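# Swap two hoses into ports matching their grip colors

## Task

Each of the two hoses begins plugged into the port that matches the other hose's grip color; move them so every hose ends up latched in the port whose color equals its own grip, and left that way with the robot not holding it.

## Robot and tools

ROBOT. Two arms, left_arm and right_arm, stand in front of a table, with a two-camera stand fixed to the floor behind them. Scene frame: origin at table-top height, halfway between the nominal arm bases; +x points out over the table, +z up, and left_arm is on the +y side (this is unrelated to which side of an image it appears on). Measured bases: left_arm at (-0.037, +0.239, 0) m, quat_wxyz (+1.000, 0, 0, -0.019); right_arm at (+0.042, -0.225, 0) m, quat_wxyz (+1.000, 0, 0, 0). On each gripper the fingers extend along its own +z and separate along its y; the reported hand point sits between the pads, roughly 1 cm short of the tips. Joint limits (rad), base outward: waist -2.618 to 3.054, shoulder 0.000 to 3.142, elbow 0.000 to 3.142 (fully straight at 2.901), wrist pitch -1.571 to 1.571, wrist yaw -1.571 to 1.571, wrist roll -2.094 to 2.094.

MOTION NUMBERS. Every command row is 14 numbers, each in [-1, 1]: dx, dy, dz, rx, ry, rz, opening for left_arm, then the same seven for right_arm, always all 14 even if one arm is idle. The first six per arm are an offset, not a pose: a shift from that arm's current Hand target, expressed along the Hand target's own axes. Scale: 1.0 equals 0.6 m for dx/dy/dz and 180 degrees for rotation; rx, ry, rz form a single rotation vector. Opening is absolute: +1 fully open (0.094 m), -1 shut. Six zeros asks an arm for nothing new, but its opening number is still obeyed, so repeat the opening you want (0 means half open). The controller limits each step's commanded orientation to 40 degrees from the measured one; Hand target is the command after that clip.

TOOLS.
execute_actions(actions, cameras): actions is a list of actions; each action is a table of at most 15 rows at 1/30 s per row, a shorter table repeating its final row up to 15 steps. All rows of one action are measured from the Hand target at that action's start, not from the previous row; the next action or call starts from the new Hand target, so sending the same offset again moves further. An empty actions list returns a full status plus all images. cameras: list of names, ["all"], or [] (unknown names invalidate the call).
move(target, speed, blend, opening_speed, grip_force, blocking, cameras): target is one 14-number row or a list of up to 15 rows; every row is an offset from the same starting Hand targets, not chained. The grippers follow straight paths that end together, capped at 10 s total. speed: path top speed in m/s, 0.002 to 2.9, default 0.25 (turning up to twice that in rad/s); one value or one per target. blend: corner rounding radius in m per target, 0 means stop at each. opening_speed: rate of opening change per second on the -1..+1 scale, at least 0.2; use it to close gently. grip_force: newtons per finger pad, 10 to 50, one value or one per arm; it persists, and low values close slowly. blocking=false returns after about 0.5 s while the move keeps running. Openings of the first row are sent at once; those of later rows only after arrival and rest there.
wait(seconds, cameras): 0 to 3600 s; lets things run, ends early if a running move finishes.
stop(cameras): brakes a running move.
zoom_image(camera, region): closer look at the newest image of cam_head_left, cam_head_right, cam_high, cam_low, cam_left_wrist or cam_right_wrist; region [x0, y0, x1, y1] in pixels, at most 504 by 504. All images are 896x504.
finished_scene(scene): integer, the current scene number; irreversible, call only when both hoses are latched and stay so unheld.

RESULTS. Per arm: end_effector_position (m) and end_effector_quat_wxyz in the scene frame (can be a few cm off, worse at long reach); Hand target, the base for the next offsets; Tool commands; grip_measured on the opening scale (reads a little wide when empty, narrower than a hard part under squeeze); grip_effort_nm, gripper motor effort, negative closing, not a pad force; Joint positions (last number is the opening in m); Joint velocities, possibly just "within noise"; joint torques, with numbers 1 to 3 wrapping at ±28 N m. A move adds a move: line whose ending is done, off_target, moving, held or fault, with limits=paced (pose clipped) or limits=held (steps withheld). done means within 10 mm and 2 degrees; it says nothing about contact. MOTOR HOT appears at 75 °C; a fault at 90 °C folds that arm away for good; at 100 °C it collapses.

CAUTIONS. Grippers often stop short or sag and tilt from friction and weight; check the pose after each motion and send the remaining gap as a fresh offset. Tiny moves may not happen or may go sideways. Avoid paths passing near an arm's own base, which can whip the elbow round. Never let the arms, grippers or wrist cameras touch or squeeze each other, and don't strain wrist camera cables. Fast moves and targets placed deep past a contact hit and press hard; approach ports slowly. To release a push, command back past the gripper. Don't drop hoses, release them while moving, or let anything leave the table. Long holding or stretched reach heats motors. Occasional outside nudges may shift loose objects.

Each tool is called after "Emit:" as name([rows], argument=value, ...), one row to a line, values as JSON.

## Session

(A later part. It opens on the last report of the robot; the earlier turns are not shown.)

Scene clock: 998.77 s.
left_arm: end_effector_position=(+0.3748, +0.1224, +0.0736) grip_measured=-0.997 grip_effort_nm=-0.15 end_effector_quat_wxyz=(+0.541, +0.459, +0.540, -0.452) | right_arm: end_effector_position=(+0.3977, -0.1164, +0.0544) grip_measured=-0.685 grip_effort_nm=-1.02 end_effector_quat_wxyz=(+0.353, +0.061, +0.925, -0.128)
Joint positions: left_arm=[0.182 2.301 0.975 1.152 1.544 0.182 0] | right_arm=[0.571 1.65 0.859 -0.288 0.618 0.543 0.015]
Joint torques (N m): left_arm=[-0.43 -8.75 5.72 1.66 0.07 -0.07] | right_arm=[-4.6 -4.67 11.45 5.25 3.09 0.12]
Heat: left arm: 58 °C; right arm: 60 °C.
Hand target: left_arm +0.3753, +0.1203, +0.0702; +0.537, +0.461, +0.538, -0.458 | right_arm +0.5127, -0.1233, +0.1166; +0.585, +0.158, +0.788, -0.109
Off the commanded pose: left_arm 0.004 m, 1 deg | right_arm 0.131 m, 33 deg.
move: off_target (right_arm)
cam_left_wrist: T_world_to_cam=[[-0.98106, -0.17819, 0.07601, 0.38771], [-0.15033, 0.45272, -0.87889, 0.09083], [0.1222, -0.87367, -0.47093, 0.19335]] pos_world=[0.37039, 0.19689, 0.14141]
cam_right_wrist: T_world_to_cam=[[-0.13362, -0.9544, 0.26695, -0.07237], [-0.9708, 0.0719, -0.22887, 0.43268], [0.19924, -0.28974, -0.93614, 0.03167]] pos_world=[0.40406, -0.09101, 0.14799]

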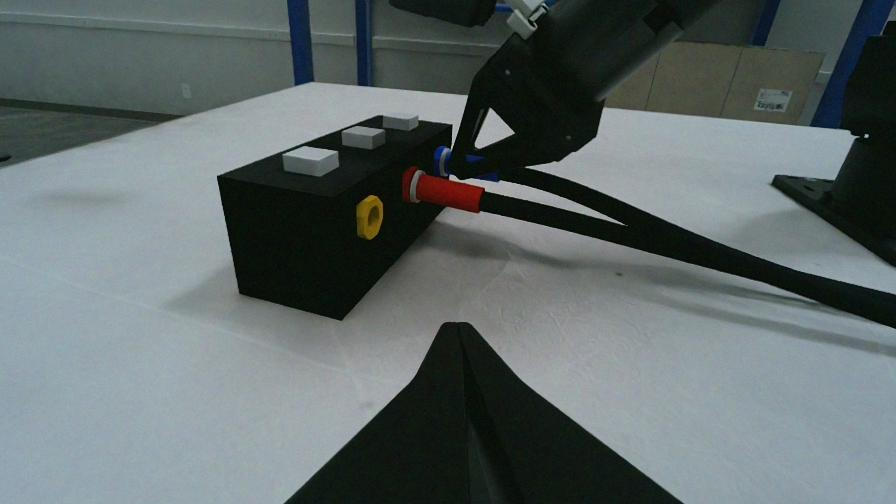

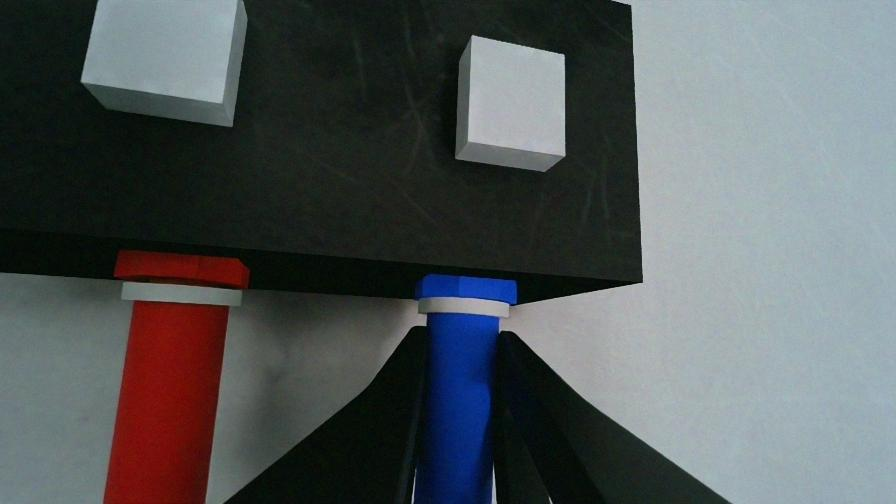

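Emit:
move([
  [0,0,0,0,0,0,-1,0.151,-0.0627,-0.144,-0.013,0.161,-0.087,-1],
  [0,0,0,0,0,0,-1,0.151,-0.0627,-0.144,-0.013,0.161,-0.087,-0.25],
  [0,0,0,0,0,0,-1,0.094,-0.071,-0.214,-0.013,0.161,-0.087,-0.25],
  [0,0,0,0,0,0,-1,-0.0075,-0.087,-0.322,-0.013,0.161,-0.087,-0.25],
], speed=[0.15,0.05,0.06,0.15], opening_speed=0.8, cameras=["cam_left_wrist","cam_head_left"])

Emit:
zoom_image(camera="cam_left_wrist", region=[340, 100, 540, 270])

Scene clock: 1012.43 s.
left_arm: end_effector_position=(+0.3748, +0.1224, +0.0736) grip_measured=-0.997 grip_effort_nm=-0.16 end_effector_quat_wxyz=(+0.541, +0.459, +0.540, -0.452) | right_arm: end_effector_position=(+0.3206, -0.1044, +0.1645) grip_measured=-0.252 grip_effort_nm=0.12 end_effector_quat_wxyz=(+0.339, +0.053, +0.930, -0.134)
Joint positions: left_arm=[0.182 2.301 0.975 1.152 1.544 0.182 0] | right_arm=[0.782 1.367 1.09 -0.982 0.691 0.784 0.035]
Joint torques (N m): left_arm=[-0.46 -8.66 5.76 1.67 0.07 -0.08] | right_arm=[0.39 -5.57 8.38 0.82 0.74 0.2]
Heat: left arm: 58 °C; right arm: 65 °C.
Hand target: left_arm +0.3753, +0.1203, +0.0702; +0.537, +0.461, +0.538, -0.458 | right_arm +0.3227, -0.1031, +0.1765; +0.353, +0.061, +0.925, -0.128
Off the commanded pose: left_arm 0.004 m, 1 deg | right_arm 0.012 m, 2 deg.
move: off_target (right_arm)
cam_left_wrist: T_world_to_cam=[[-0.98106, -0.17819, 0.07601, 0.38771], [-0.15033, 0.45272, -0.87889, 0.09083], [0.1222, -0.87367, -0.47093, 0.19335]] pos_world=[0.37039, 0.19689, 0.14141]
Images, in order (width x height): cam_head_left 896x504, cam_left_wrist 896x504.

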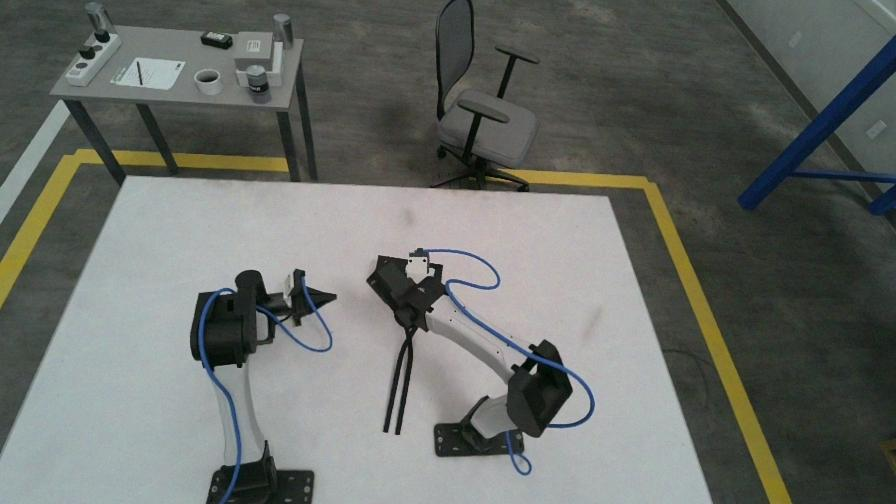

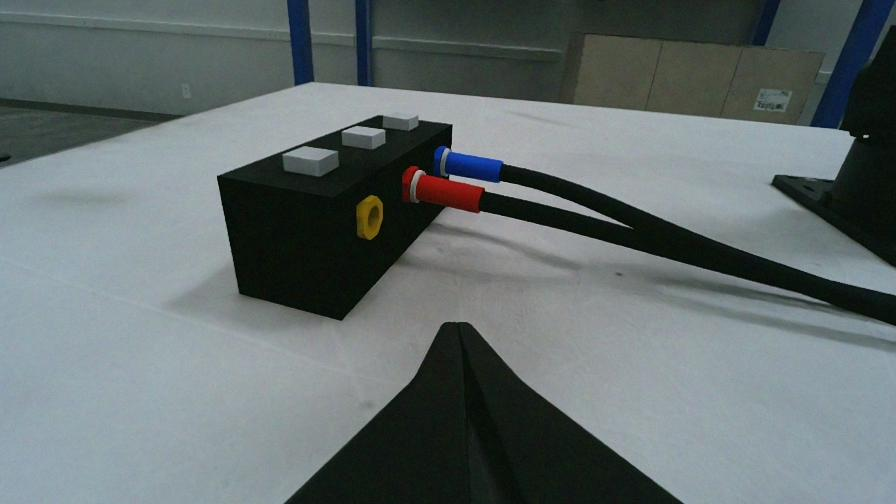

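Scaled by 2.520 from the camera's image (finer frame: 1280x720).

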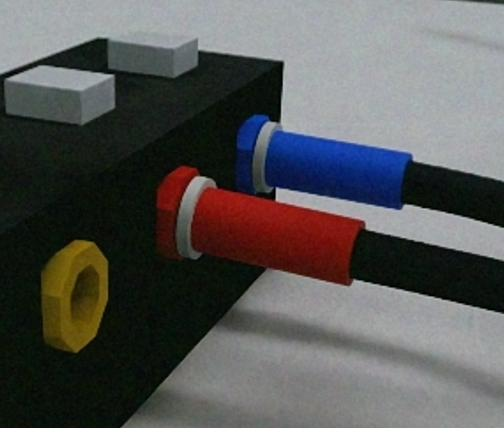

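Both latched.

Emit:
finished_scene(scene=1)

The scene is finished: the task was done.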